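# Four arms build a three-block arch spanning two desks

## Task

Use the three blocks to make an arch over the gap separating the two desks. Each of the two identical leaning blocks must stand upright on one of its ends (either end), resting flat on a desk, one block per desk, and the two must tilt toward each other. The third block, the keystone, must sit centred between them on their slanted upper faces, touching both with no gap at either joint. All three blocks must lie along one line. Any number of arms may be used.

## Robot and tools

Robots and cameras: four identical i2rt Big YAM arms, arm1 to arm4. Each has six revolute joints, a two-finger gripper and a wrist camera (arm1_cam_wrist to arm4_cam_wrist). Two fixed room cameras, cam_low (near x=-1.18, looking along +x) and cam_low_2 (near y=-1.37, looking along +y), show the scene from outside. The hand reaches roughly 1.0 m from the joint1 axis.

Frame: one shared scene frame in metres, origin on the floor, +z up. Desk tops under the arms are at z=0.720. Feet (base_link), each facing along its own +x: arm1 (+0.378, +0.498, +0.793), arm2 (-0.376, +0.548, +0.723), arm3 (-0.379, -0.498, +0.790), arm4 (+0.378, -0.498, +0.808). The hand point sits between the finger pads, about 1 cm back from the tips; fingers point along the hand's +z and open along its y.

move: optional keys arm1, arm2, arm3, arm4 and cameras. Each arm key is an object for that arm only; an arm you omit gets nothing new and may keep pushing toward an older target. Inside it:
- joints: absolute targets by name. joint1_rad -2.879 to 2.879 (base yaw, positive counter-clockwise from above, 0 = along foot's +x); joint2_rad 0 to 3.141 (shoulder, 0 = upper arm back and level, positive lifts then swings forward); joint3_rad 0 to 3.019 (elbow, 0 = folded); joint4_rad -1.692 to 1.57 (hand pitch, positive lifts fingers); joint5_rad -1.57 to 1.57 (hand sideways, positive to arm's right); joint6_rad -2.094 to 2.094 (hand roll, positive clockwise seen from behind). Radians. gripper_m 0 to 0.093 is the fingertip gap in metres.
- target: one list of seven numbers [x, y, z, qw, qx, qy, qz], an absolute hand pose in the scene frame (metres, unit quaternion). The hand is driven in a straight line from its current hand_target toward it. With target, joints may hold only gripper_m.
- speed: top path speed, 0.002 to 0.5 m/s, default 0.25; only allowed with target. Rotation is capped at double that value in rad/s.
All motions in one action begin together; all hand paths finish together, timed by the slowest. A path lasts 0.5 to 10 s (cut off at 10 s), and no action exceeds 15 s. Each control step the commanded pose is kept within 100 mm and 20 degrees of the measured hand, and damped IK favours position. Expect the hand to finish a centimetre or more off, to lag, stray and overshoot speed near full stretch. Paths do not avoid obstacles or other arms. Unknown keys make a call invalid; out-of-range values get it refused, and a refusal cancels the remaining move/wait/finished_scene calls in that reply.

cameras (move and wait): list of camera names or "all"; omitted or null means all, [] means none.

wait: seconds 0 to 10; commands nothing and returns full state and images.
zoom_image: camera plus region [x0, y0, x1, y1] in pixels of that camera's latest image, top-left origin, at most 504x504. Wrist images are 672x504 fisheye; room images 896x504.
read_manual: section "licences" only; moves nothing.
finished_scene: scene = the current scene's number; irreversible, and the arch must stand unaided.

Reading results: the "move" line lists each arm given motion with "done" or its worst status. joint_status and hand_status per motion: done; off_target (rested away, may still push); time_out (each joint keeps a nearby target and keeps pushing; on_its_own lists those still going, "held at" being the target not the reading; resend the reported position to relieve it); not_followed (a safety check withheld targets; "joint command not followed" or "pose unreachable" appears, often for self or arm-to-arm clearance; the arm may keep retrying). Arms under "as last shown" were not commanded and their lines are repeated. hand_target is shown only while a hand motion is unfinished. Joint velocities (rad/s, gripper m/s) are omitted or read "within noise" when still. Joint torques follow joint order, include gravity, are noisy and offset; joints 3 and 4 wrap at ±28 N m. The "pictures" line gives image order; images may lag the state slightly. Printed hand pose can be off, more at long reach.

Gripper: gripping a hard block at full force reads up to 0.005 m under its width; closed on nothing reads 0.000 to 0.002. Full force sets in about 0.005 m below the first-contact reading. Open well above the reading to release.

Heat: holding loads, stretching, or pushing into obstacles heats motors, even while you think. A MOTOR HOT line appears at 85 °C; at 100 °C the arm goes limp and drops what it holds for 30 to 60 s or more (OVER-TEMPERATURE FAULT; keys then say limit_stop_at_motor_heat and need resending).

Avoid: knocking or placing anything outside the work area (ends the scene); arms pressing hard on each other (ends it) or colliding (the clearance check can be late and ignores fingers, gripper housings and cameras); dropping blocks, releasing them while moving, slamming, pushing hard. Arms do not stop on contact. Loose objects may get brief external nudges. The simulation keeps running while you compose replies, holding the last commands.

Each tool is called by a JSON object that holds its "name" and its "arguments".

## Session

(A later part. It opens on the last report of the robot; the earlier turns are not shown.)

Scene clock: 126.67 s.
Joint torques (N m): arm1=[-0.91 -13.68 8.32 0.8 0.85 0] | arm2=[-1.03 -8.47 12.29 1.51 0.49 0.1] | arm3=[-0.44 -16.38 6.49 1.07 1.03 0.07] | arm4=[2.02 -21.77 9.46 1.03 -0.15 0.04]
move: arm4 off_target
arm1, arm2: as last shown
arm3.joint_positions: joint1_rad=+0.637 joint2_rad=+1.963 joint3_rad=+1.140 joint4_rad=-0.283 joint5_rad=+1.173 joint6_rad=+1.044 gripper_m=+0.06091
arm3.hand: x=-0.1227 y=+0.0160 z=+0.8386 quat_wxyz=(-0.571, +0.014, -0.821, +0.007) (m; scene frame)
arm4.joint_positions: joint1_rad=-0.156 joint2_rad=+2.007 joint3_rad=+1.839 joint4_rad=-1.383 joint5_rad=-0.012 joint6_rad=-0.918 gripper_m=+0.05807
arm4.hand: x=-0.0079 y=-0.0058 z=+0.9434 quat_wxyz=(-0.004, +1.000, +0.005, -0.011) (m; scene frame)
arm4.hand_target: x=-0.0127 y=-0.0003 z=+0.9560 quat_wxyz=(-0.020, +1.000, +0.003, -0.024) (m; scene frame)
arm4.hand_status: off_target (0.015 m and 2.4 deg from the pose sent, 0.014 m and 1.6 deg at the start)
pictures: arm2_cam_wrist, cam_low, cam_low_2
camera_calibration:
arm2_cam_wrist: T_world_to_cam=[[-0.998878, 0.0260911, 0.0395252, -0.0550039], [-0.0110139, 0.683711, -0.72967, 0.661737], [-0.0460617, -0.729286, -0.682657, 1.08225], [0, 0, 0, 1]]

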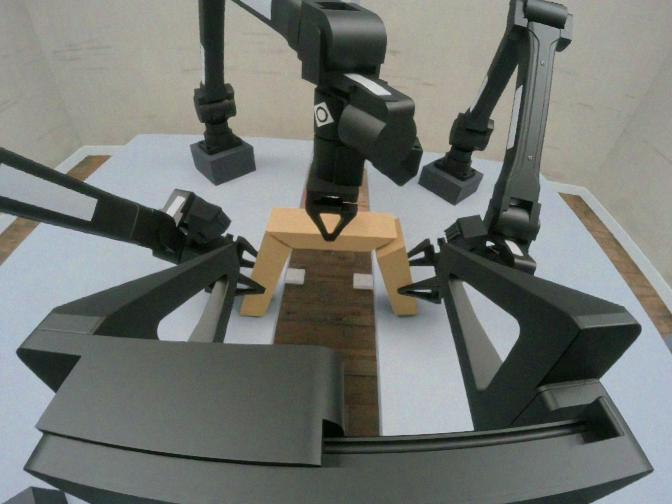

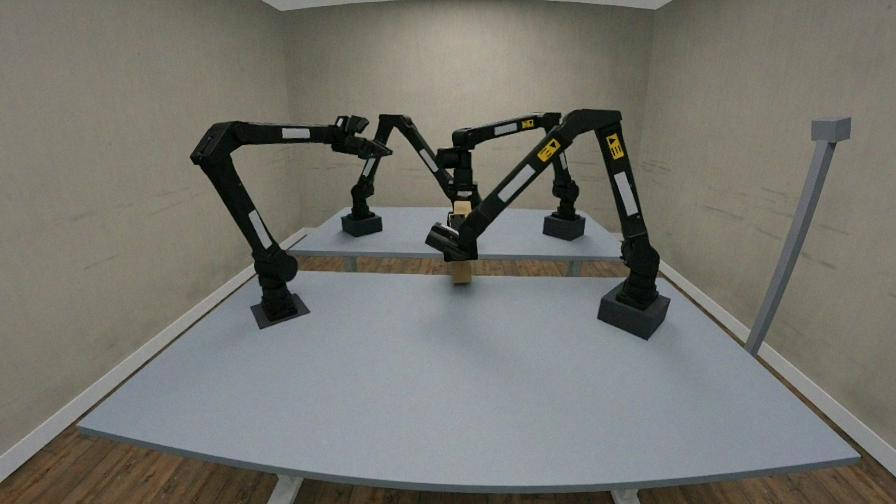

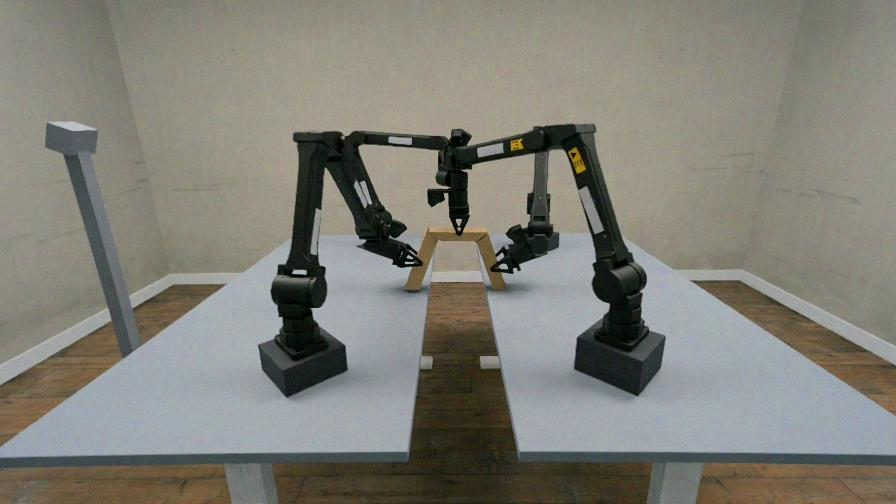

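{"name": "move", "arguments": {"arm4": {"target":[-0.016,0.004,1.01,-0.022,0.999,0,-0.026],"speed":0.1}, "cameras": []}}

{"name": "move", "arguments": {"arm3": {"target":[-0.135,0.04,0.88,0.578,0.012,0.816,0.005],"speed":0.12}, "arm1": {"target":[0.14,-0.035,0.868,0.006,0.8155,-0.014,-0.5785],"speed":0.12}, "cameras": []}}

{"name": "move", "arguments": {"arm3": {"target":[-0.114,0.011,0.852,0.578,0.012,0.816,0.005],"speed":0.1}, "arm1": {"target":[0.119,-0.009,0.842,0.006,0.8155,-0.014,-0.5785],"speed":0.1}, "cameras": ["cam_low_2","arm2_cam_wrist","cam_low"]}}

{"name": "zoom_image", "arguments": {"camera": "cam_low_2", "region": [400, 200, 520, 300]}}

{"name": "zoom_image", "arguments": {"camera": "arm2_cam_wrist", "region": [225, 190, 425, 325]}}

{"name": "zoom_image", "arguments": {"camera": "cam_low", "region": [430, 180, 500, 300]}}

Scene clock: 141.47 s.
Motor temperatures (°C): arm1=[27 26 25 23 25 20 22] | arm2=[26 23 38 22 22 24 22] | arm3=[29 26 27 20 23 19 24] | arm4=[27 27 33 19 21 20 26]
move: arm4 off_target
arm4.hand_status: off_target (0.040 m and 4.1 deg from the pose sent, 0.068 m and 2.7 deg at the start)
pictures: none

Scene clock: 143.20 s.
Heat: arm1: hottest joint1_rad 27 °C; arm2: hottest joint3_rad 38 °C; arm3: hottest joint1_rad 29 °C; arm4: hottest joint3_rad 34 °C.
move: arm1 off_target; arm3 off_target
arm1.hand_status: off_target (0.047 m and 5.4 deg from the pose sent, 0.050 m and 3.8 deg at the start)
arm3.hand_status: off_target (0.049 m and 5.8 deg from the pose sent, 0.049 m and 3.4 deg at the start)
pictures: none

Scene clock: 144.63 s.
Joint torques (N m): arm1=[-0.73 -14.33 8.01 1.22 0.85 -0.16] | arm2=[-0.73 -8.18 12.27 1.62 0.49 0.11] | arm3=[0.21 -17.14 6.3 0.98 0.92 0.07] | arm4=[1.79 -22.12 13.41 -0.23 -0.18 0.1]
move: arm1 off_target; arm3 off_target
arm1.joint_positions: joint1_rad=+0.620 joint2_rad=+1.976 joint3_rad=+1.113 joint4_rad=-0.273 joint5_rad=+1.187 joint6_rad=+1.099 gripper_m=+0.05889
arm1.hand: x=+0.1257 y=-0.0060 z=+0.8293 quat_wxyz=(+0.004, -0.820, +0.001, +0.572) (m; scene frame)
arm1.hand_target: x=+0.1189 y=-0.0089 z=+0.8421 quat_wxyz=(-0.006, -0.815, +0.014, +0.579) (m; scene frame)
arm1.hand_status: off_target (0.015 m and 2.1 deg from the pose sent, 0.025 m and 5.4 deg at the start)
arm2.joint_positions: joint1_rad=+0.511 joint2_rad=+1.190 joint3_rad=+1.136 joint4_rad=-0.495 joint5_rad=+1.209 joint6_rad=+0.472 gripper_m=+0.09396
arm2.hand: x=-0.0009 y=+0.2595 z=+1.1349 quat_wxyz=(-0.438, -0.528, -0.561, +0.464) (m; scene frame)
arm3.joint_positions: joint1_rad=+0.631 joint2_rad=+1.963 joint3_rad=+1.127 joint4_rad=-0.288 joint5_rad=+1.178 joint6_rad=+1.078 gripper_m=+0.06092
arm3.hand: x=-0.1207 y=+0.0088 z=+0.8350 quat_wxyz=(-0.572, +0.002, -0.821, +0.006) (m; scene frame)
arm3.hand_target: x=-0.1142 y=+0.0110 z=+0.8518 quat_wxyz=(-0.578, -0.012, -0.816, -0.005) (m; scene frame)
arm3.hand_status: off_target (0.018 m and 2.2 deg from the pose sent, 0.023 m and 5.8 deg at the start)
arm4.joint_positions: joint1_rad=-0.156 joint2_rad=+2.007 joint3_rad=+1.916 joint4_rad=-1.484 joint5_rad=-0.012 joint6_rad=-0.916 gripper_m=+0.05807
arm4.hand: x=-0.0066 y=-0.0075 z=+0.9726 quat_wxyz=(+0.005, +1.000, +0.004, -0.003) (m; scene frame)
pictures: arm2_cam_wrist, cam_low, cam_low_2
camera_calibration:
arm2_cam_wrist: T_world_to_cam=[[-0.998878, 0.0260911, 0.0395252, -0.0550039], [-0.0110139, 0.683711, -0.72967, 0.661737], [-0.0460617, -0.729286, -0.682657, 1.08225], [0, 0, 0, 1]]

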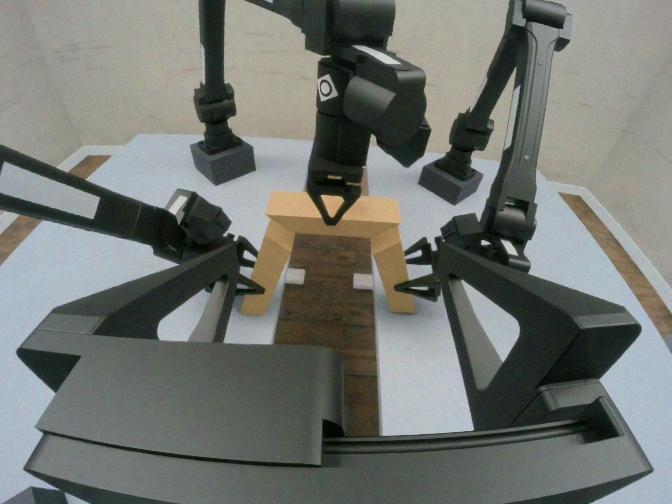

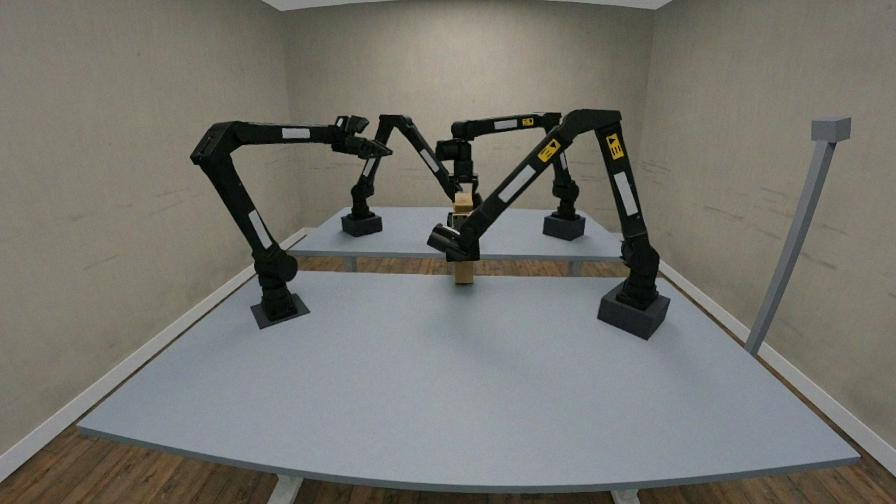

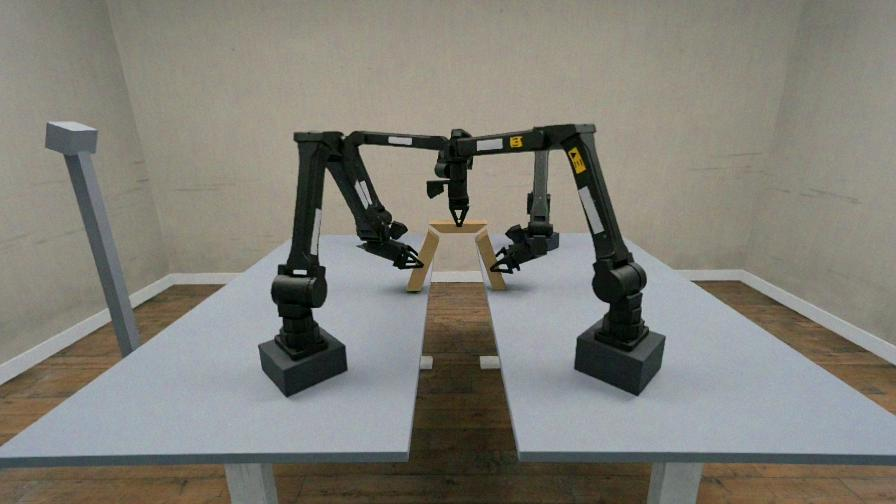

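Scaled by 4.200 from the camera's 896x504 image, which has a finer 1280x720 frame.

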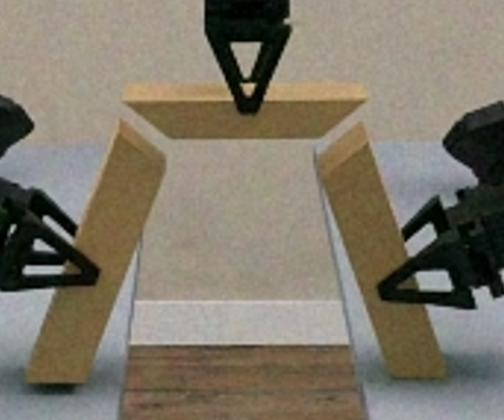

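Scaled by 2.520 from the camera's 672x504 image, which has a finer 960x720 frame.

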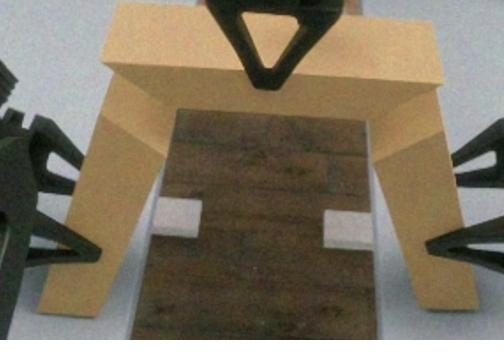

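Scaled by 4.200 from the camera's 896x504 image, which has a finer 1280x720 frame.

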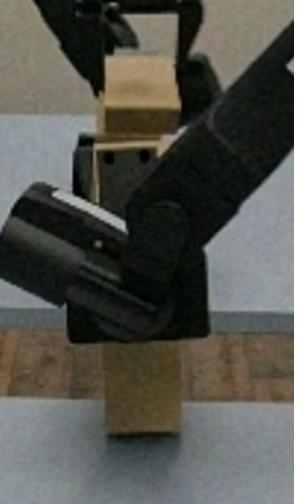

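{"name": "move", "arguments": {"arm4": {"target":[-0.0165,0.002,0.966,-0.022,0.999,0,-0.026],"speed":0.08}, "cameras": ["cam_low_2","arm2_cam_wrist","cam_low"]}}

{"name": "zoom_image", "arguments": {"camera": "cam_low_2", "region": [400, 200, 520, 300]}}

{"name": "zoom_image", "arguments": {"camera": "arm2_cam_wrist", "region": [245, 190, 425, 290]}}

{"name": "zoom_image", "arguments": {"camera": "cam_low", "region": [440, 195, 480, 245]}}

Scene clock: 148.77 s.
Joint torques (N m): arm1=[-0.56 -14.33 8.03 1.2 0.85 -0.14] | arm2=[-0.85 -8.12 12.22 1.51 0.48 0.09] | arm3=[-0.03 -17.03 6.28 0.96 0.93 0.05] | arm4=[2.02 -21.6 9.57 1.14 -0.18 0.11]
move: arm4 off_target
arm1.joint_positions: joint1_rad=+0.620 joint2_rad=+1.976 joint3_rad=+1.113 joint4_rad=-0.273 joint5_rad=+1.187 joint6_rad=+1.097 gripper_m=+0.05889
arm1.hand: x=+0.1257 y=-0.0060 z=+0.8293 quat_wxyz=(+0.004, -0.820, +0.000, +0.572) (m; scene frame)
arm2, arm3: as last shown
arm3.hand: x=-0.1208 y=+0.0087 z=+0.8349 quat_wxyz=(-0.572, +0.002, -0.821, +0.006) (m; scene frame)
arm4.joint_positions: joint1_rad=-0.156 joint2_rad=+2.007 joint3_rad=+1.870 joint4_rad=-1.406 joint5_rad=-0.013 joint6_rad=-0.915 gripper_m=+0.05807
arm4.hand: x=-0.0102 y=-0.0032 z=+0.9549 quat_wxyz=(-0.007, +1.000, +0.003, -0.014) (m; scene frame)
arm4.hand_target: x=-0.0164 y=+0.0015 z=+0.9660 quat_wxyz=(-0.021, +0.999, -0.001, -0.026) (m; scene frame)
arm4.hand_status: off_target (0.014 m and 2.3 deg from the pose sent, 0.015 m and 4.1 deg at the start)
pictures: arm2_cam_wrist, cam_low, cam_low_2
camera_calibration:
arm2_cam_wrist: T_world_to_cam=[[-0.998878, 0.0260911, 0.0395252, -0.0550039], [-0.0110139, 0.683711, -0.72967, 0.661737], [-0.0460617, -0.729286, -0.682657, 1.08225], [0, 0, 0, 1]]

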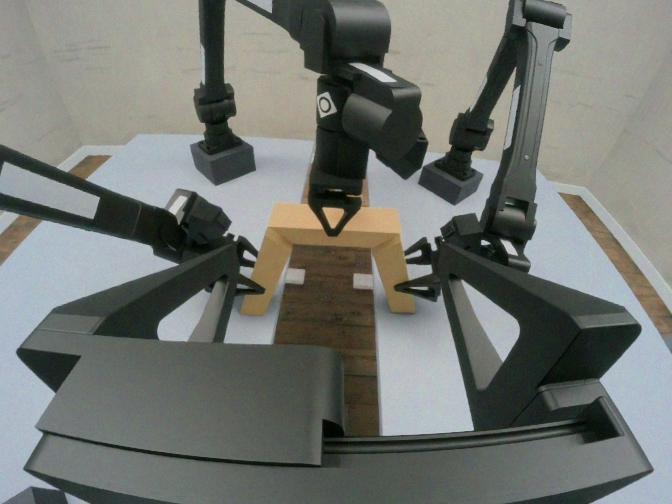

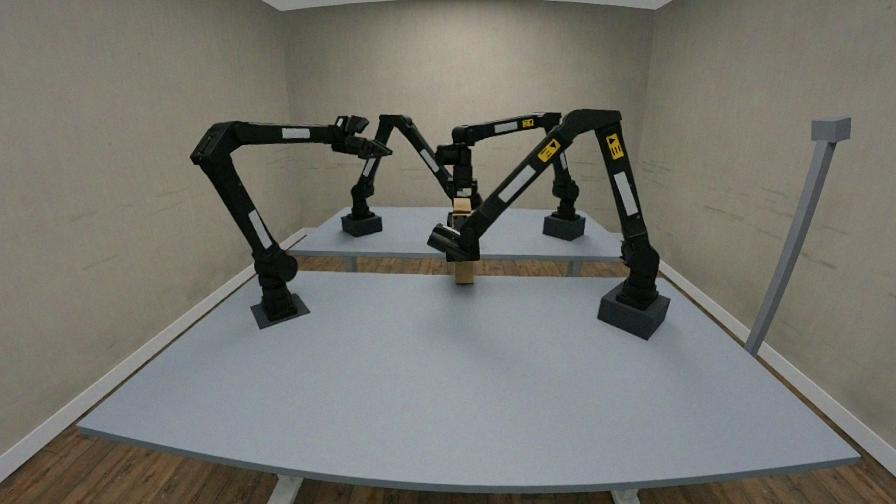

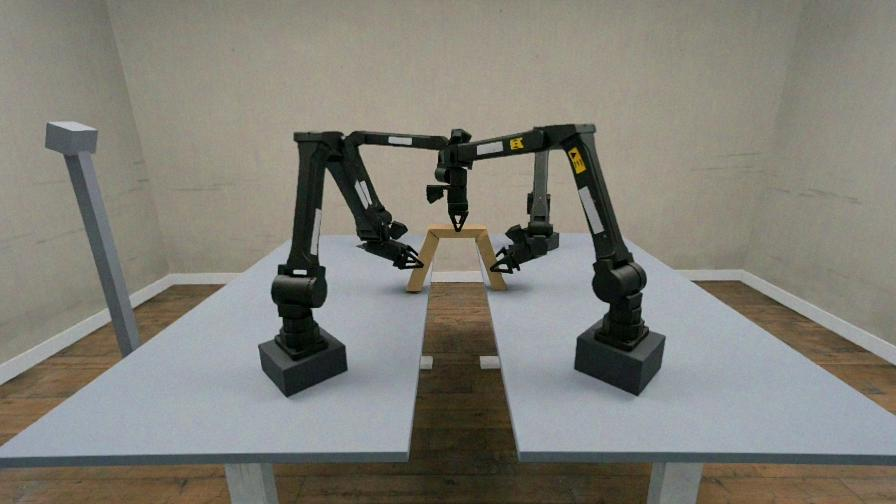

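Scaled by 4.200 from the camera's 896x504 image, which has a finer 1280x720 frame.

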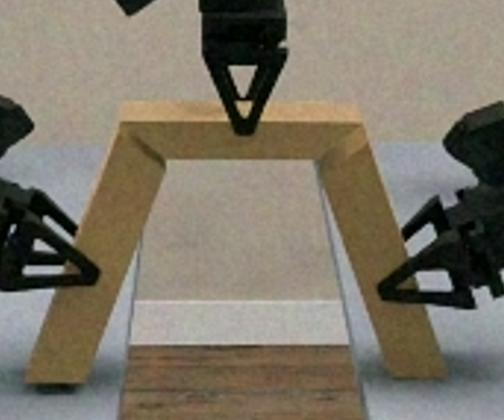

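Scaled by 2.800 from the camera's 672x504 image, which has a finer 960x720 frame.

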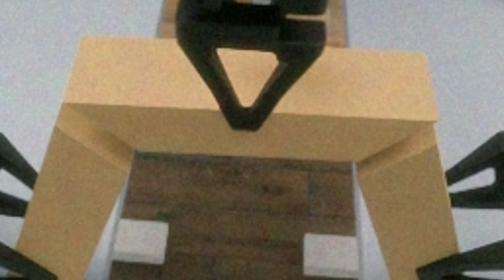

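Scaled by 10.080 from the camera's 896x504 image, which has a finer 1280x720 frame.

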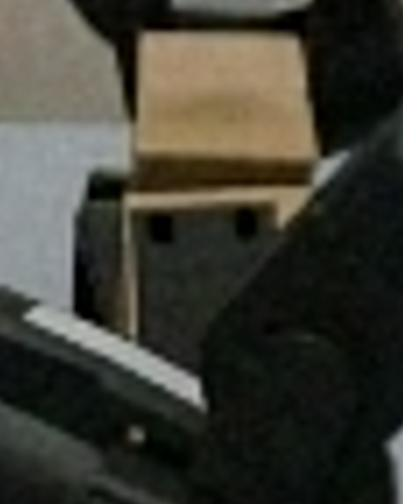

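{"name": "move", "arguments": {"arm4": {"target":[-0.0165,0.004,0.951,-0.022,0.999,0,-0.026],"speed":0.05}, "cameras": ["cam_low_2","arm2_cam_wrist","cam_low"]}}

{"name": "zoom_image", "arguments": {"camera": "cam_low_2", "region": [400, 200, 520, 300]}}

{"name": "zoom_image", "arguments": {"camera": "arm2_cam_wrist", "region": [245, 190, 425, 290]}}

{"name": "zoom_image", "arguments": {"camera": "cam_low", "region": [440, 195, 480, 245]}}

Scene clock: 151.10 s.
Joint torques (N m): arm1=[-0.67 -14.21 7.99 1.18 0.85 -0.15] | arm2=[-0.91 -8.06 12.21 1.52 0.48 0.1] | arm3=[0.03 -17.2 6.24 0.92 0.95 0.08] | arm4=[1.9 -20.66 9.48 1.14 -0.13 0.08]
move: arm4 done
arm1, arm2, arm3: as last shown
arm4.joint_positions: joint1_rad=-0.156 joint2_rad=+2.007 joint3_rad=+1.848 joint4_rad=-1.372 joint5_rad=-0.013 joint6_rad=-0.915 gripper_m=+0.05807
arm4.hand: x=-0.0114 y=-0.0018 z=+0.9469 quat_wxyz=(-0.012, +1.000, +0.003, -0.017) (m; scene frame)
arm4.hand_target: x=-0.0164 y=+0.0039 z=+0.9511 quat_wxyz=(-0.022, +0.999, +0.000, -0.026) (m; scene frame)
arm4.hand_status: done (0.009 m and 1.6 deg from the pose sent, 0.010 m and 2.3 deg at the start)
pictures: arm2_cam_wrist, cam_low, cam_low_2
camera_calibration:
arm2_cam_wrist: T_world_to_cam=[[-0.998878, 0.0260911, 0.0395252, -0.0550039], [-0.0110139, 0.683711, -0.72967, 0.661737], [-0.0460617, -0.729286, -0.682657, 1.08225], [0, 0, 0, 1]]

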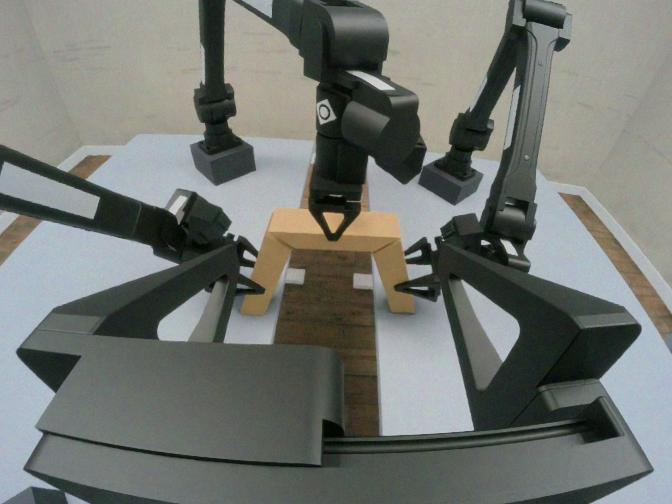

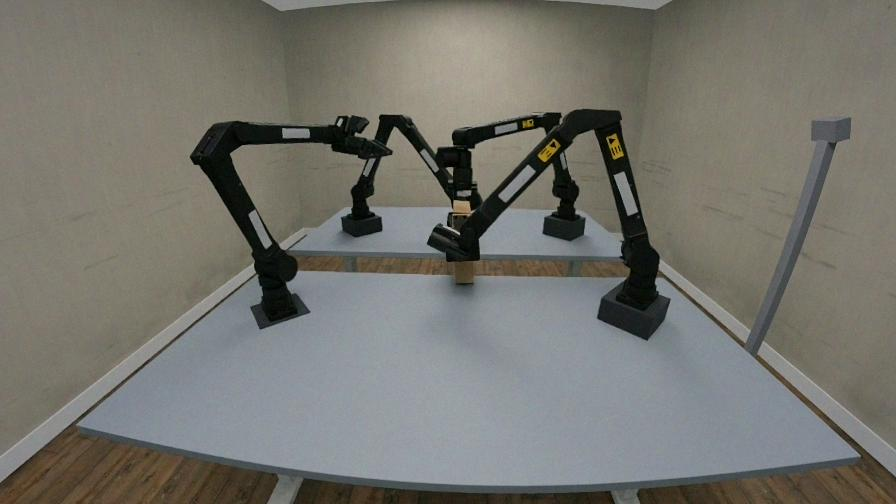

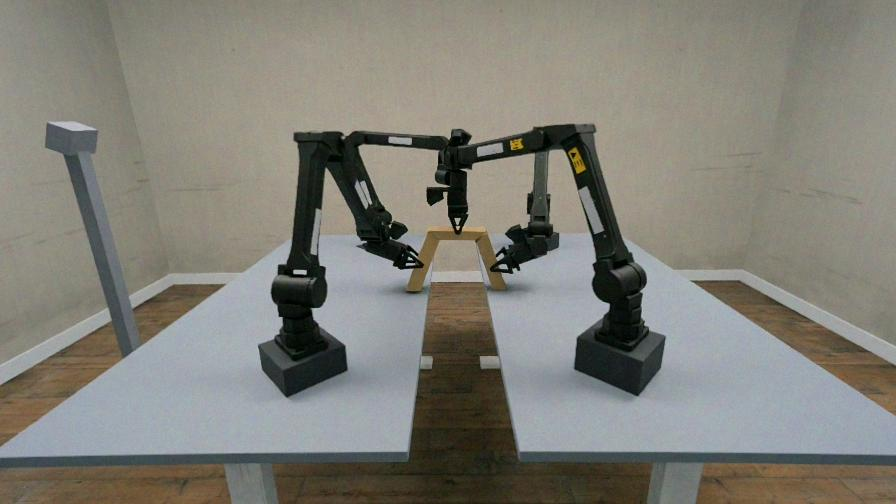

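Scaled by 4.200 from the camera's 896x504 image, which has a finer 1280x720 frame.

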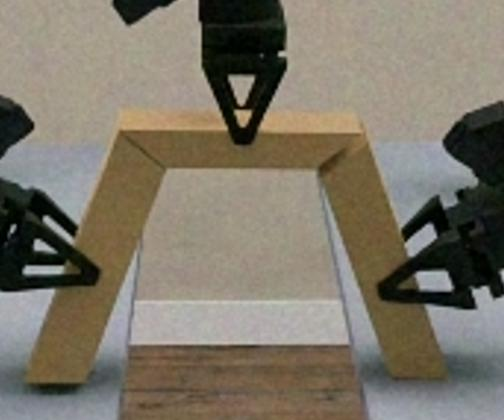

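Scaled by 2.800 from the camera's 672x504 image, which has a finer 960x720 frame.

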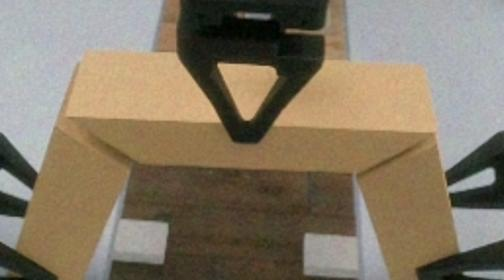

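Scaled by 10.080 from the camera's 896x504 image, which has a finer 1280x720 frame.

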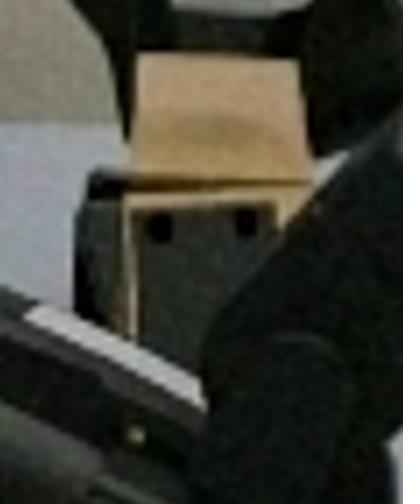

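{"name": "move", "arguments": {"arm4": {"target":[-0.0148,0.003,0.941,-0.014,0.9998,0,-0.018],"speed":0.05}, "cameras": ["cam_low_2","arm2_cam_wrist","cam_low"]}}

{"name": "zoom_image", "arguments": {"camera": "cam_low_2", "region": [400, 200, 520, 300]}}

{"name": "zoom_image", "arguments": {"camera": "arm2_cam_wrist", "region": [245, 190, 425, 290]}}

{"name": "zoom_image", "arguments": {"camera": "cam_low", "region": [440, 195, 480, 245]}}

Scene clock: 153.70 s.
Joint torques (N m): arm1=[-0.67 -14.27 8.03 1.21 0.85 -0.15] | arm2=[-0.62 -8.18 12.26 1.5 0.47 0.1] | arm3=[-0.44 -17.38 6.26 0.98 1.02 0.06] | arm4=[1.9 -20.48 9.39 0.84 -0.02 0.06]
move: arm4 done
arm1, arm2: as last shown
arm3.joint_positions: joint1_rad=+0.631 joint2_rad=+1.963 joint3_rad=+1.126 joint4_rad=-0.288 joint5_rad=+1.176 joint6_rad=+1.080 gripper_m=+0.06092
arm3.hand: x=-0.1209 y=+0.0083 z=+0.8343 quat_wxyz=(-0.571, +0.002, -0.821, +0.006) (m; scene frame)
arm4.joint_positions: joint1_rad=-0.156 joint2_rad=+2.017 joint3_rad=+1.847 joint4_rad=-1.370 joint5_rad=-0.012 joint6_rad=-0.916 gripper_m=+0.05807
arm4.hand: x=-0.0112 y=-0.0016 z=+0.9402 quat_wxyz=(-0.008, +1.000, +0.004, -0.014) (m; scene frame)
arm4.hand_target: x=-0.0148 y=+0.0033 z=+0.9410 quat_wxyz=(-0.015, +1.000, +0.001, -0.018) (m; scene frame)
arm4.hand_status: done (0.006 m and 0.9 deg from the pose sent, 0.008 m and 0.4 deg at the start)
pictures: arm2_cam_wrist, cam_low, cam_low_2
camera_calibration:
arm2_cam_wrist: T_world_to_cam=[[-0.998878, 0.0260911, 0.0395252, -0.0550039], [-0.0110139, 0.683711, -0.72967, 0.661737], [-0.0460617, -0.729286, -0.682657, 1.08225], [0, 0, 0, 1]]

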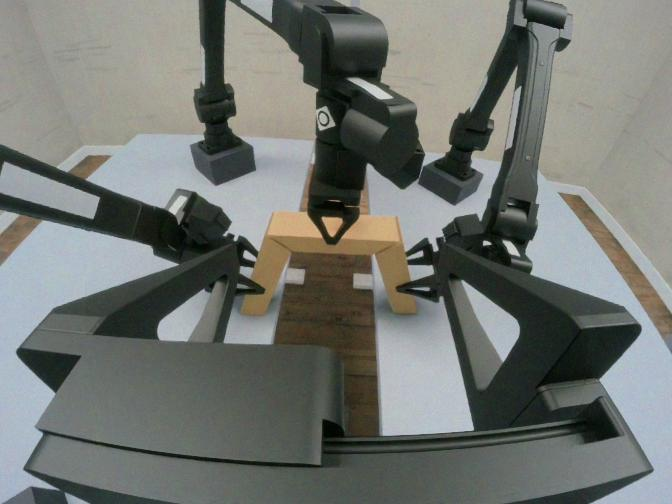

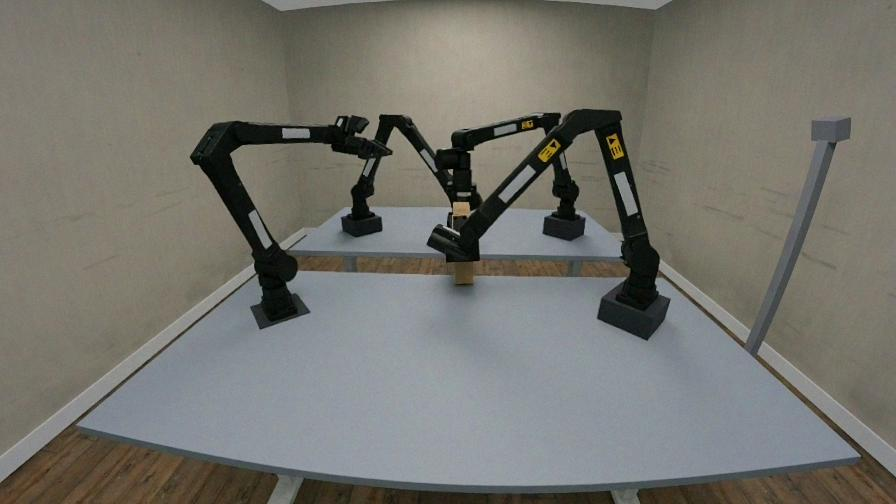

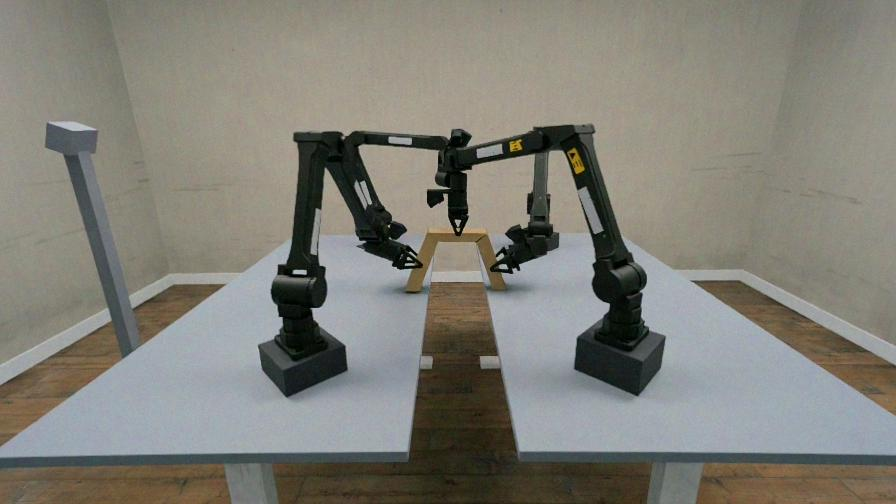

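Scaled by 4.200 from the camera's 896x504 image, which has a finer 1280x720 frame.

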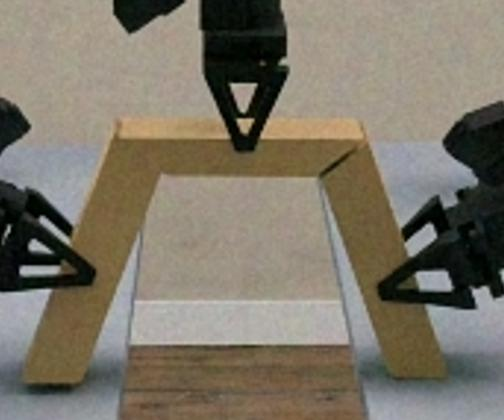

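Scaled by 2.800 from the camera's 672x504 image, which has a finer 960x720 frame.

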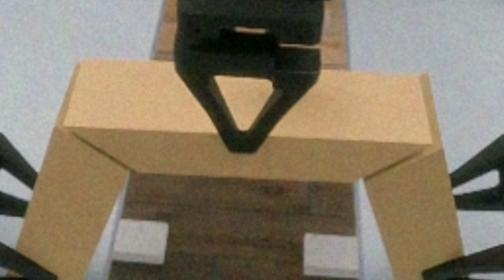

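Scaled by 10.080 from the camera's 896x504 image, which has a finer 1280x720 frame.

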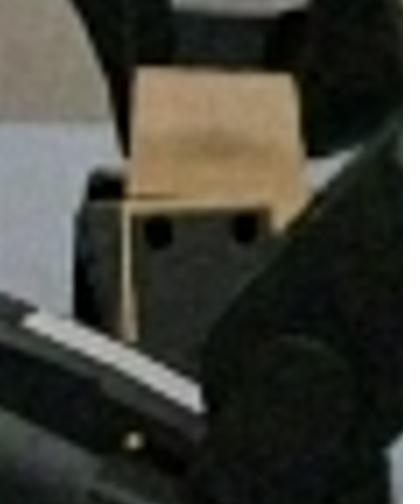

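{"name": "move", "arguments": {"arm4": {"joints":{"gripper_m":0.069}}, "cameras": ["cam_low_2","arm2_cam_wrist","cam_low"]}}

{"name": "zoom_image", "arguments": {"camera": "cam_low_2", "region": [400, 200, 520, 300]}}

{"name": "zoom_image", "arguments": {"camera": "arm2_cam_wrist", "region": [245, 190, 425, 290]}}

{"name": "zoom_image", "arguments": {"camera": "cam_low_2", "region": [468, 220, 496, 248]}}

{"name": "zoom_image", "arguments": {"camera": "cam_low_2", "region": [422, 220, 450, 248]}}

Scene clock: 155.33 s.
Joint torques (N m): arm1=[-0.67 -14.33 8.01 1.17 0.89 -0.15] | arm2=[-0.91 -8 12.16 1.58 0.48 0.1] | arm3=[-0.09 -17.2 6.49 0.95 1.06 0.05] | arm4=[1.85 -20.31 9.42 0.84 -0.02 0.07]
move: arm4 done
arm1.joint_positions: joint1_rad=+0.620 joint2_rad=+1.976 joint3_rad=+1.113 joint4_rad=-0.272 joint5_rad=+1.185 joint6_rad=+1.103 gripper_m=+0.05889
arm1.hand: x=+0.1258 y=-0.0063 z=+0.8292 quat_wxyz=(+0.001, -0.820, +0.003, +0.572) (m; scene frame)
arm2: as last shown
arm3.joint_positions: joint1_rad=+0.631 joint2_rad=+1.963 joint3_rad=+1.124 joint4_rad=-0.288 joint5_rad=+1.174 joint6_rad=+1.084 gripper_m=+0.06092
arm3.hand: x=-0.1212 y=+0.0077 z=+0.8335 quat_wxyz=(-0.570, +0.001, -0.821, +0.005) (m; scene frame)
arm4.joint_positions: joint1_rad=-0.156 joint2_rad=+2.017 joint3_rad=+1.847 joint4_rad=-1.370 joint5_rad=-0.012 joint6_rad=-0.916 gripper_m=+0.06879
arm4.joint_status: all done
arm4.hand: x=-0.0112 y=-0.0016 z=+0.9402 quat_wxyz=(-0.008, +1.000, +0.004, -0.014) (m; scene frame)
pictures: arm2_cam_wrist, cam_low, cam_low_2
camera_calibration:
arm2_cam_wrist: T_world_to_cam=[[-0.998878, 0.0260911, 0.0395252, -0.0550039], [-0.0110139, 0.683711, -0.72967, 0.661737], [-0.0460617, -0.729286, -0.682657, 1.08225], [0, 0, 0, 1]]

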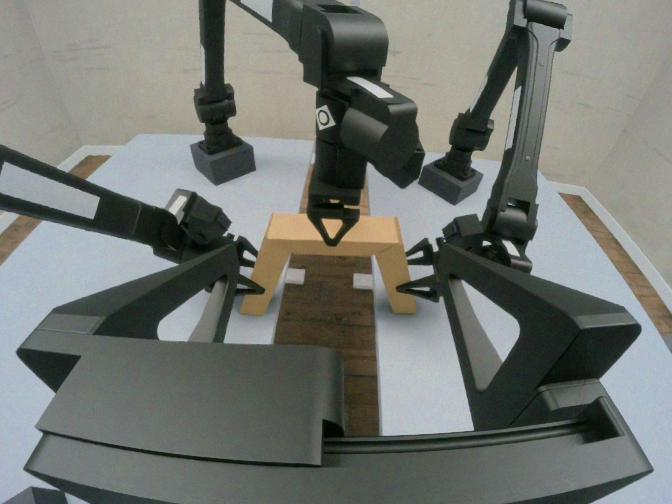

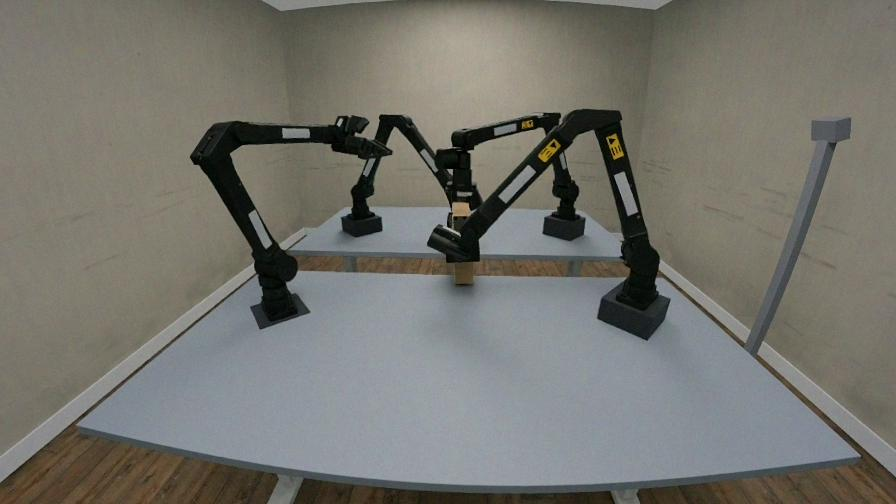

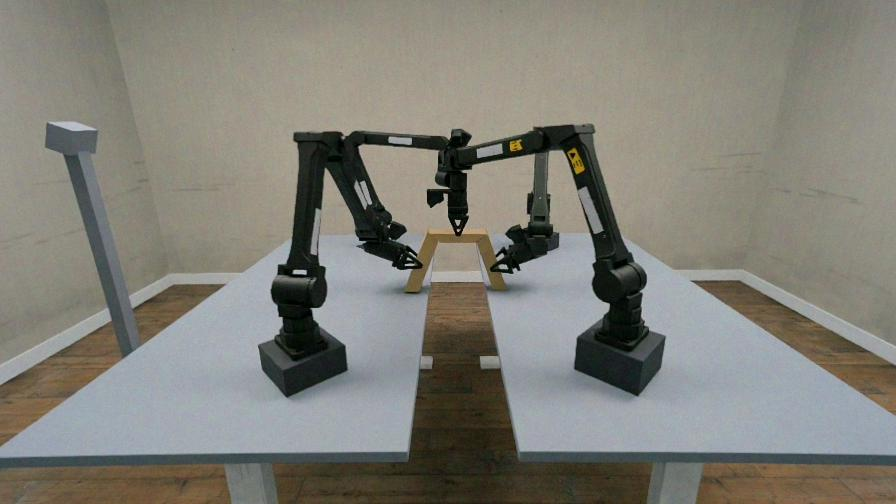

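Scaled by 4.200 from the camera's 896x504 image, which has a finer 1280x720 frame.

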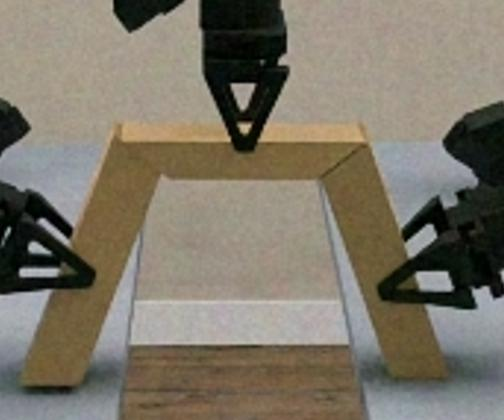

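Scaled by 2.800 from the camera's 672x504 image, which has a finer 960x720 frame.

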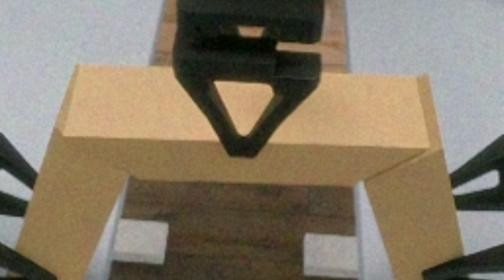

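Scaled by 18.000 from the camera's 896x504 image, which has a finer 1280x720 frame.

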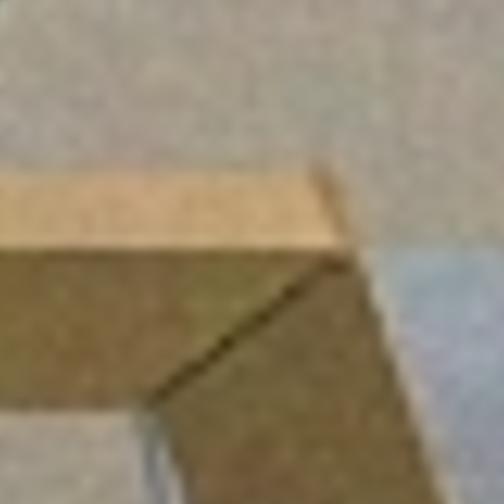

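Scaled by 18.000 from the camera's 896x504 image, which has a finer 1280x720 frame.

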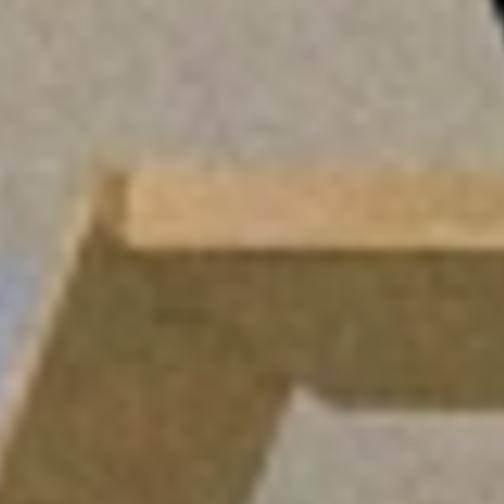

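{"name": "move", "arguments": {"arm1": {"joints":{"gripper_m":0.068}}, "arm3": {"joints":{"gripper_m":0.069}}, "cameras": ["cam_low_2","arm2_cam_wrist","cam_low"]}}

{"name": "zoom_image", "arguments": {"camera": "cam_low_2", "region": [400, 200, 520, 300]}}

{"name": "zoom_image", "arguments": {"camera": "arm2_cam_wrist", "region": [225, 190, 425, 325]}}

{"name": "zoom_image", "arguments": {"camera": "cam_low_2", "region": [468, 220, 496, 248]}}

{"name": "zoom_image", "arguments": {"camera": "cam_low_2", "region": [422, 220, 450, 248]}}

Scene clock: 157.20 s.
Joint torques (N m): arm1=[-0.5 -14.21 8.05 1.01 0.67 -0.15] | arm2=[-0.67 -8.47 12.23 1.51 0.48 0.09] | arm3=[0.15 -16.79 6.57 0.69 0.75 0.06] | arm4=[1.79 -20.31 9.42 0.84 -0.02 0.06]
move: arm1 done; arm3 done
Joint velocities: arm1=[within noise] | arm2=[-0.005 -0.044 -0.002 0.007 -0.037 -0.125 0] | arm3=[within noise] | arm4=[within noise]
arm1.joint_positions: joint1_rad=+0.619 joint2_rad=+1.976 joint3_rad=+1.113 joint4_rad=-0.269 joint5_rad=+1.191 joint6_rad=+1.103 gripper_m=+0.06791
arm1.joint_status: all done
arm1.hand: x=+0.1248 y=-0.0059 z=+0.8303 quat_wxyz=(+0.002, -0.819, +0.005, +0.574) (m; scene frame)
arm2, arm4: as last shown
arm3.joint_positions: joint1_rad=+0.630 joint2_rad=+1.955 joint3_rad=+1.124 joint4_rad=-0.282 joint5_rad=+1.182 joint6_rad=+1.078 gripper_m=+0.06893
arm3.joint_status: all done
arm3.hand: x=-0.1199 y=+0.0081 z=+0.8390 quat_wxyz=(-0.574, -0.002, -0.819, +0.003) (m; scene frame)
arm4.joint_positions: joint1_rad=-0.156 joint2_rad=+2.017 joint3_rad=+1.847 joint4_rad=-1.370 joint5_rad=-0.012 joint6_rad=-0.916 gripper_m=+0.06890
pictures: arm2_cam_wrist, cam_low, cam_low_2
camera_calibration:
arm2_cam_wrist: T_world_to_cam=[[-0.998878, 0.0260911, 0.0395252, -0.0550039], [-0.0110139, 0.683711, -0.72967, 0.661737], [-0.0460617, -0.729286, -0.682657, 1.08225], [0, 0, 0, 1]]

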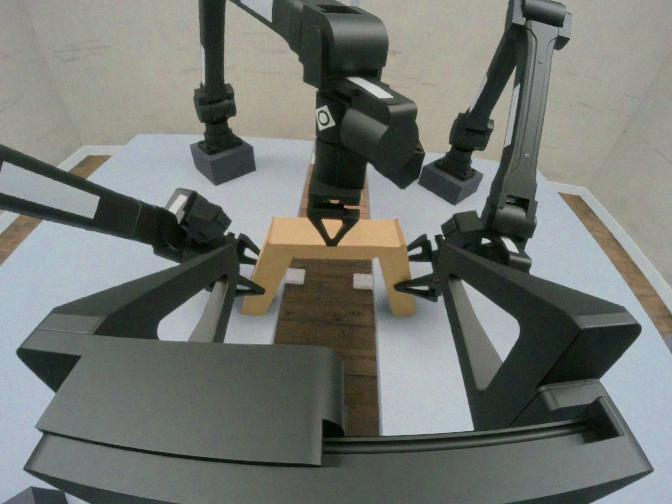

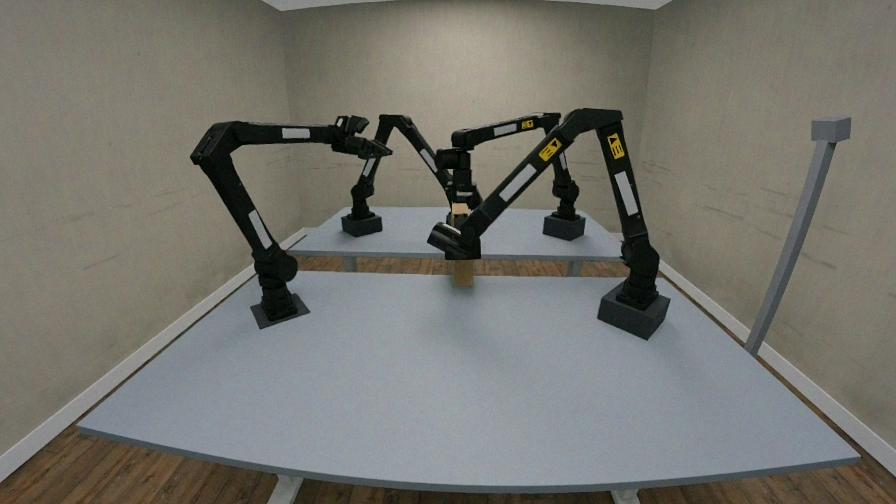

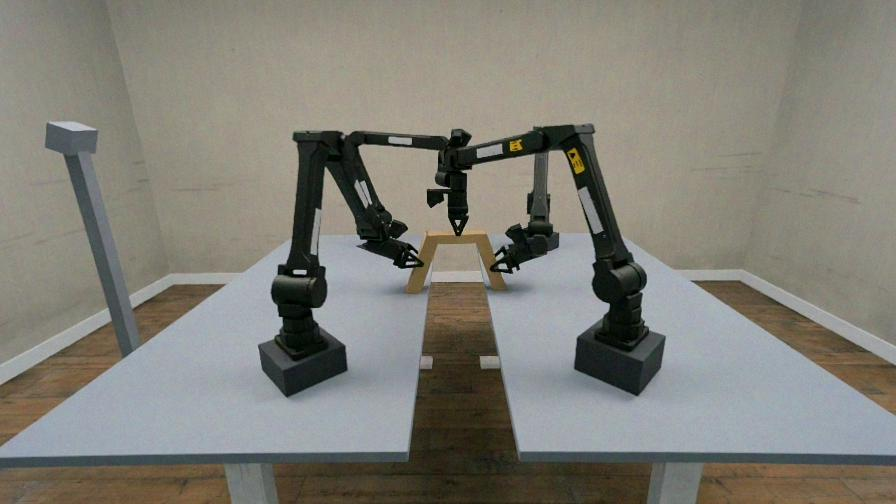

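Scaled by 4.200 from the camera's 896x504 image, which has a finer 1280x720 frame.

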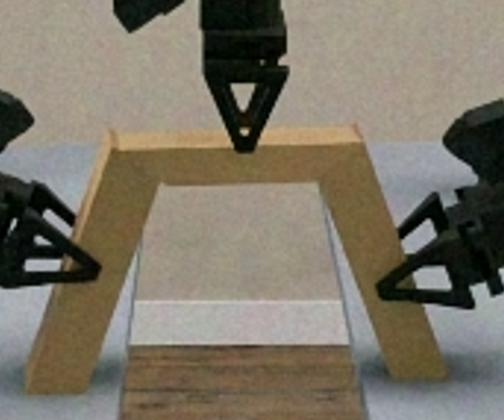

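Scaled by 2.520 from the camera's 672x504 image, which has a finer 960x720 frame.

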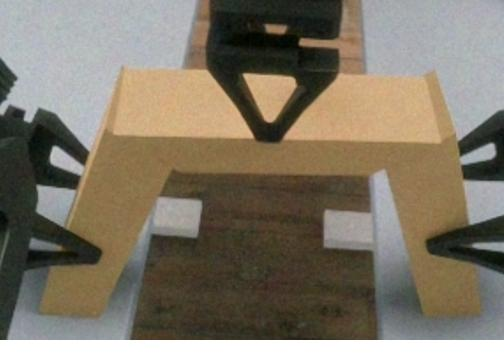

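Scaled by 18.000 from the camera's 896x504 image, which has a finer 1280x720 frame.

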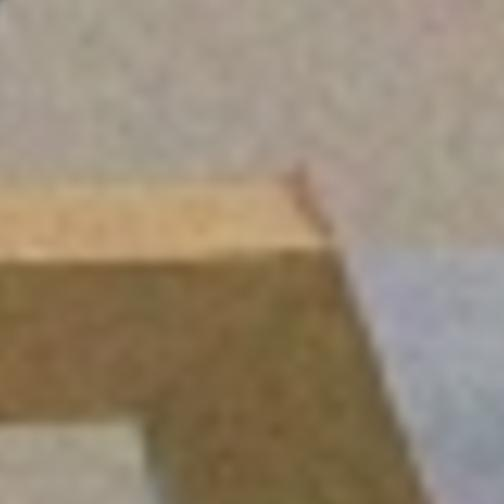

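Scaled by 18.000 from the camera's 896x504 image, which has a finer 1280x720 frame.

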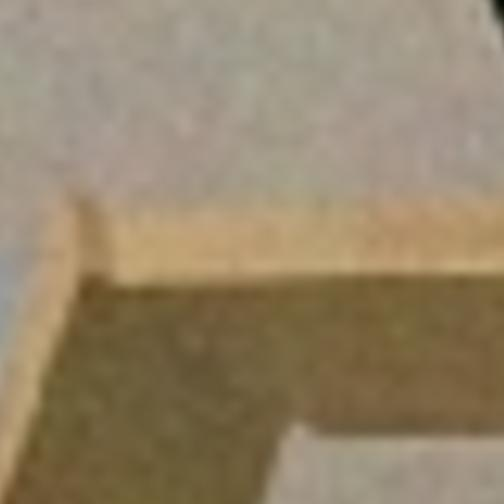

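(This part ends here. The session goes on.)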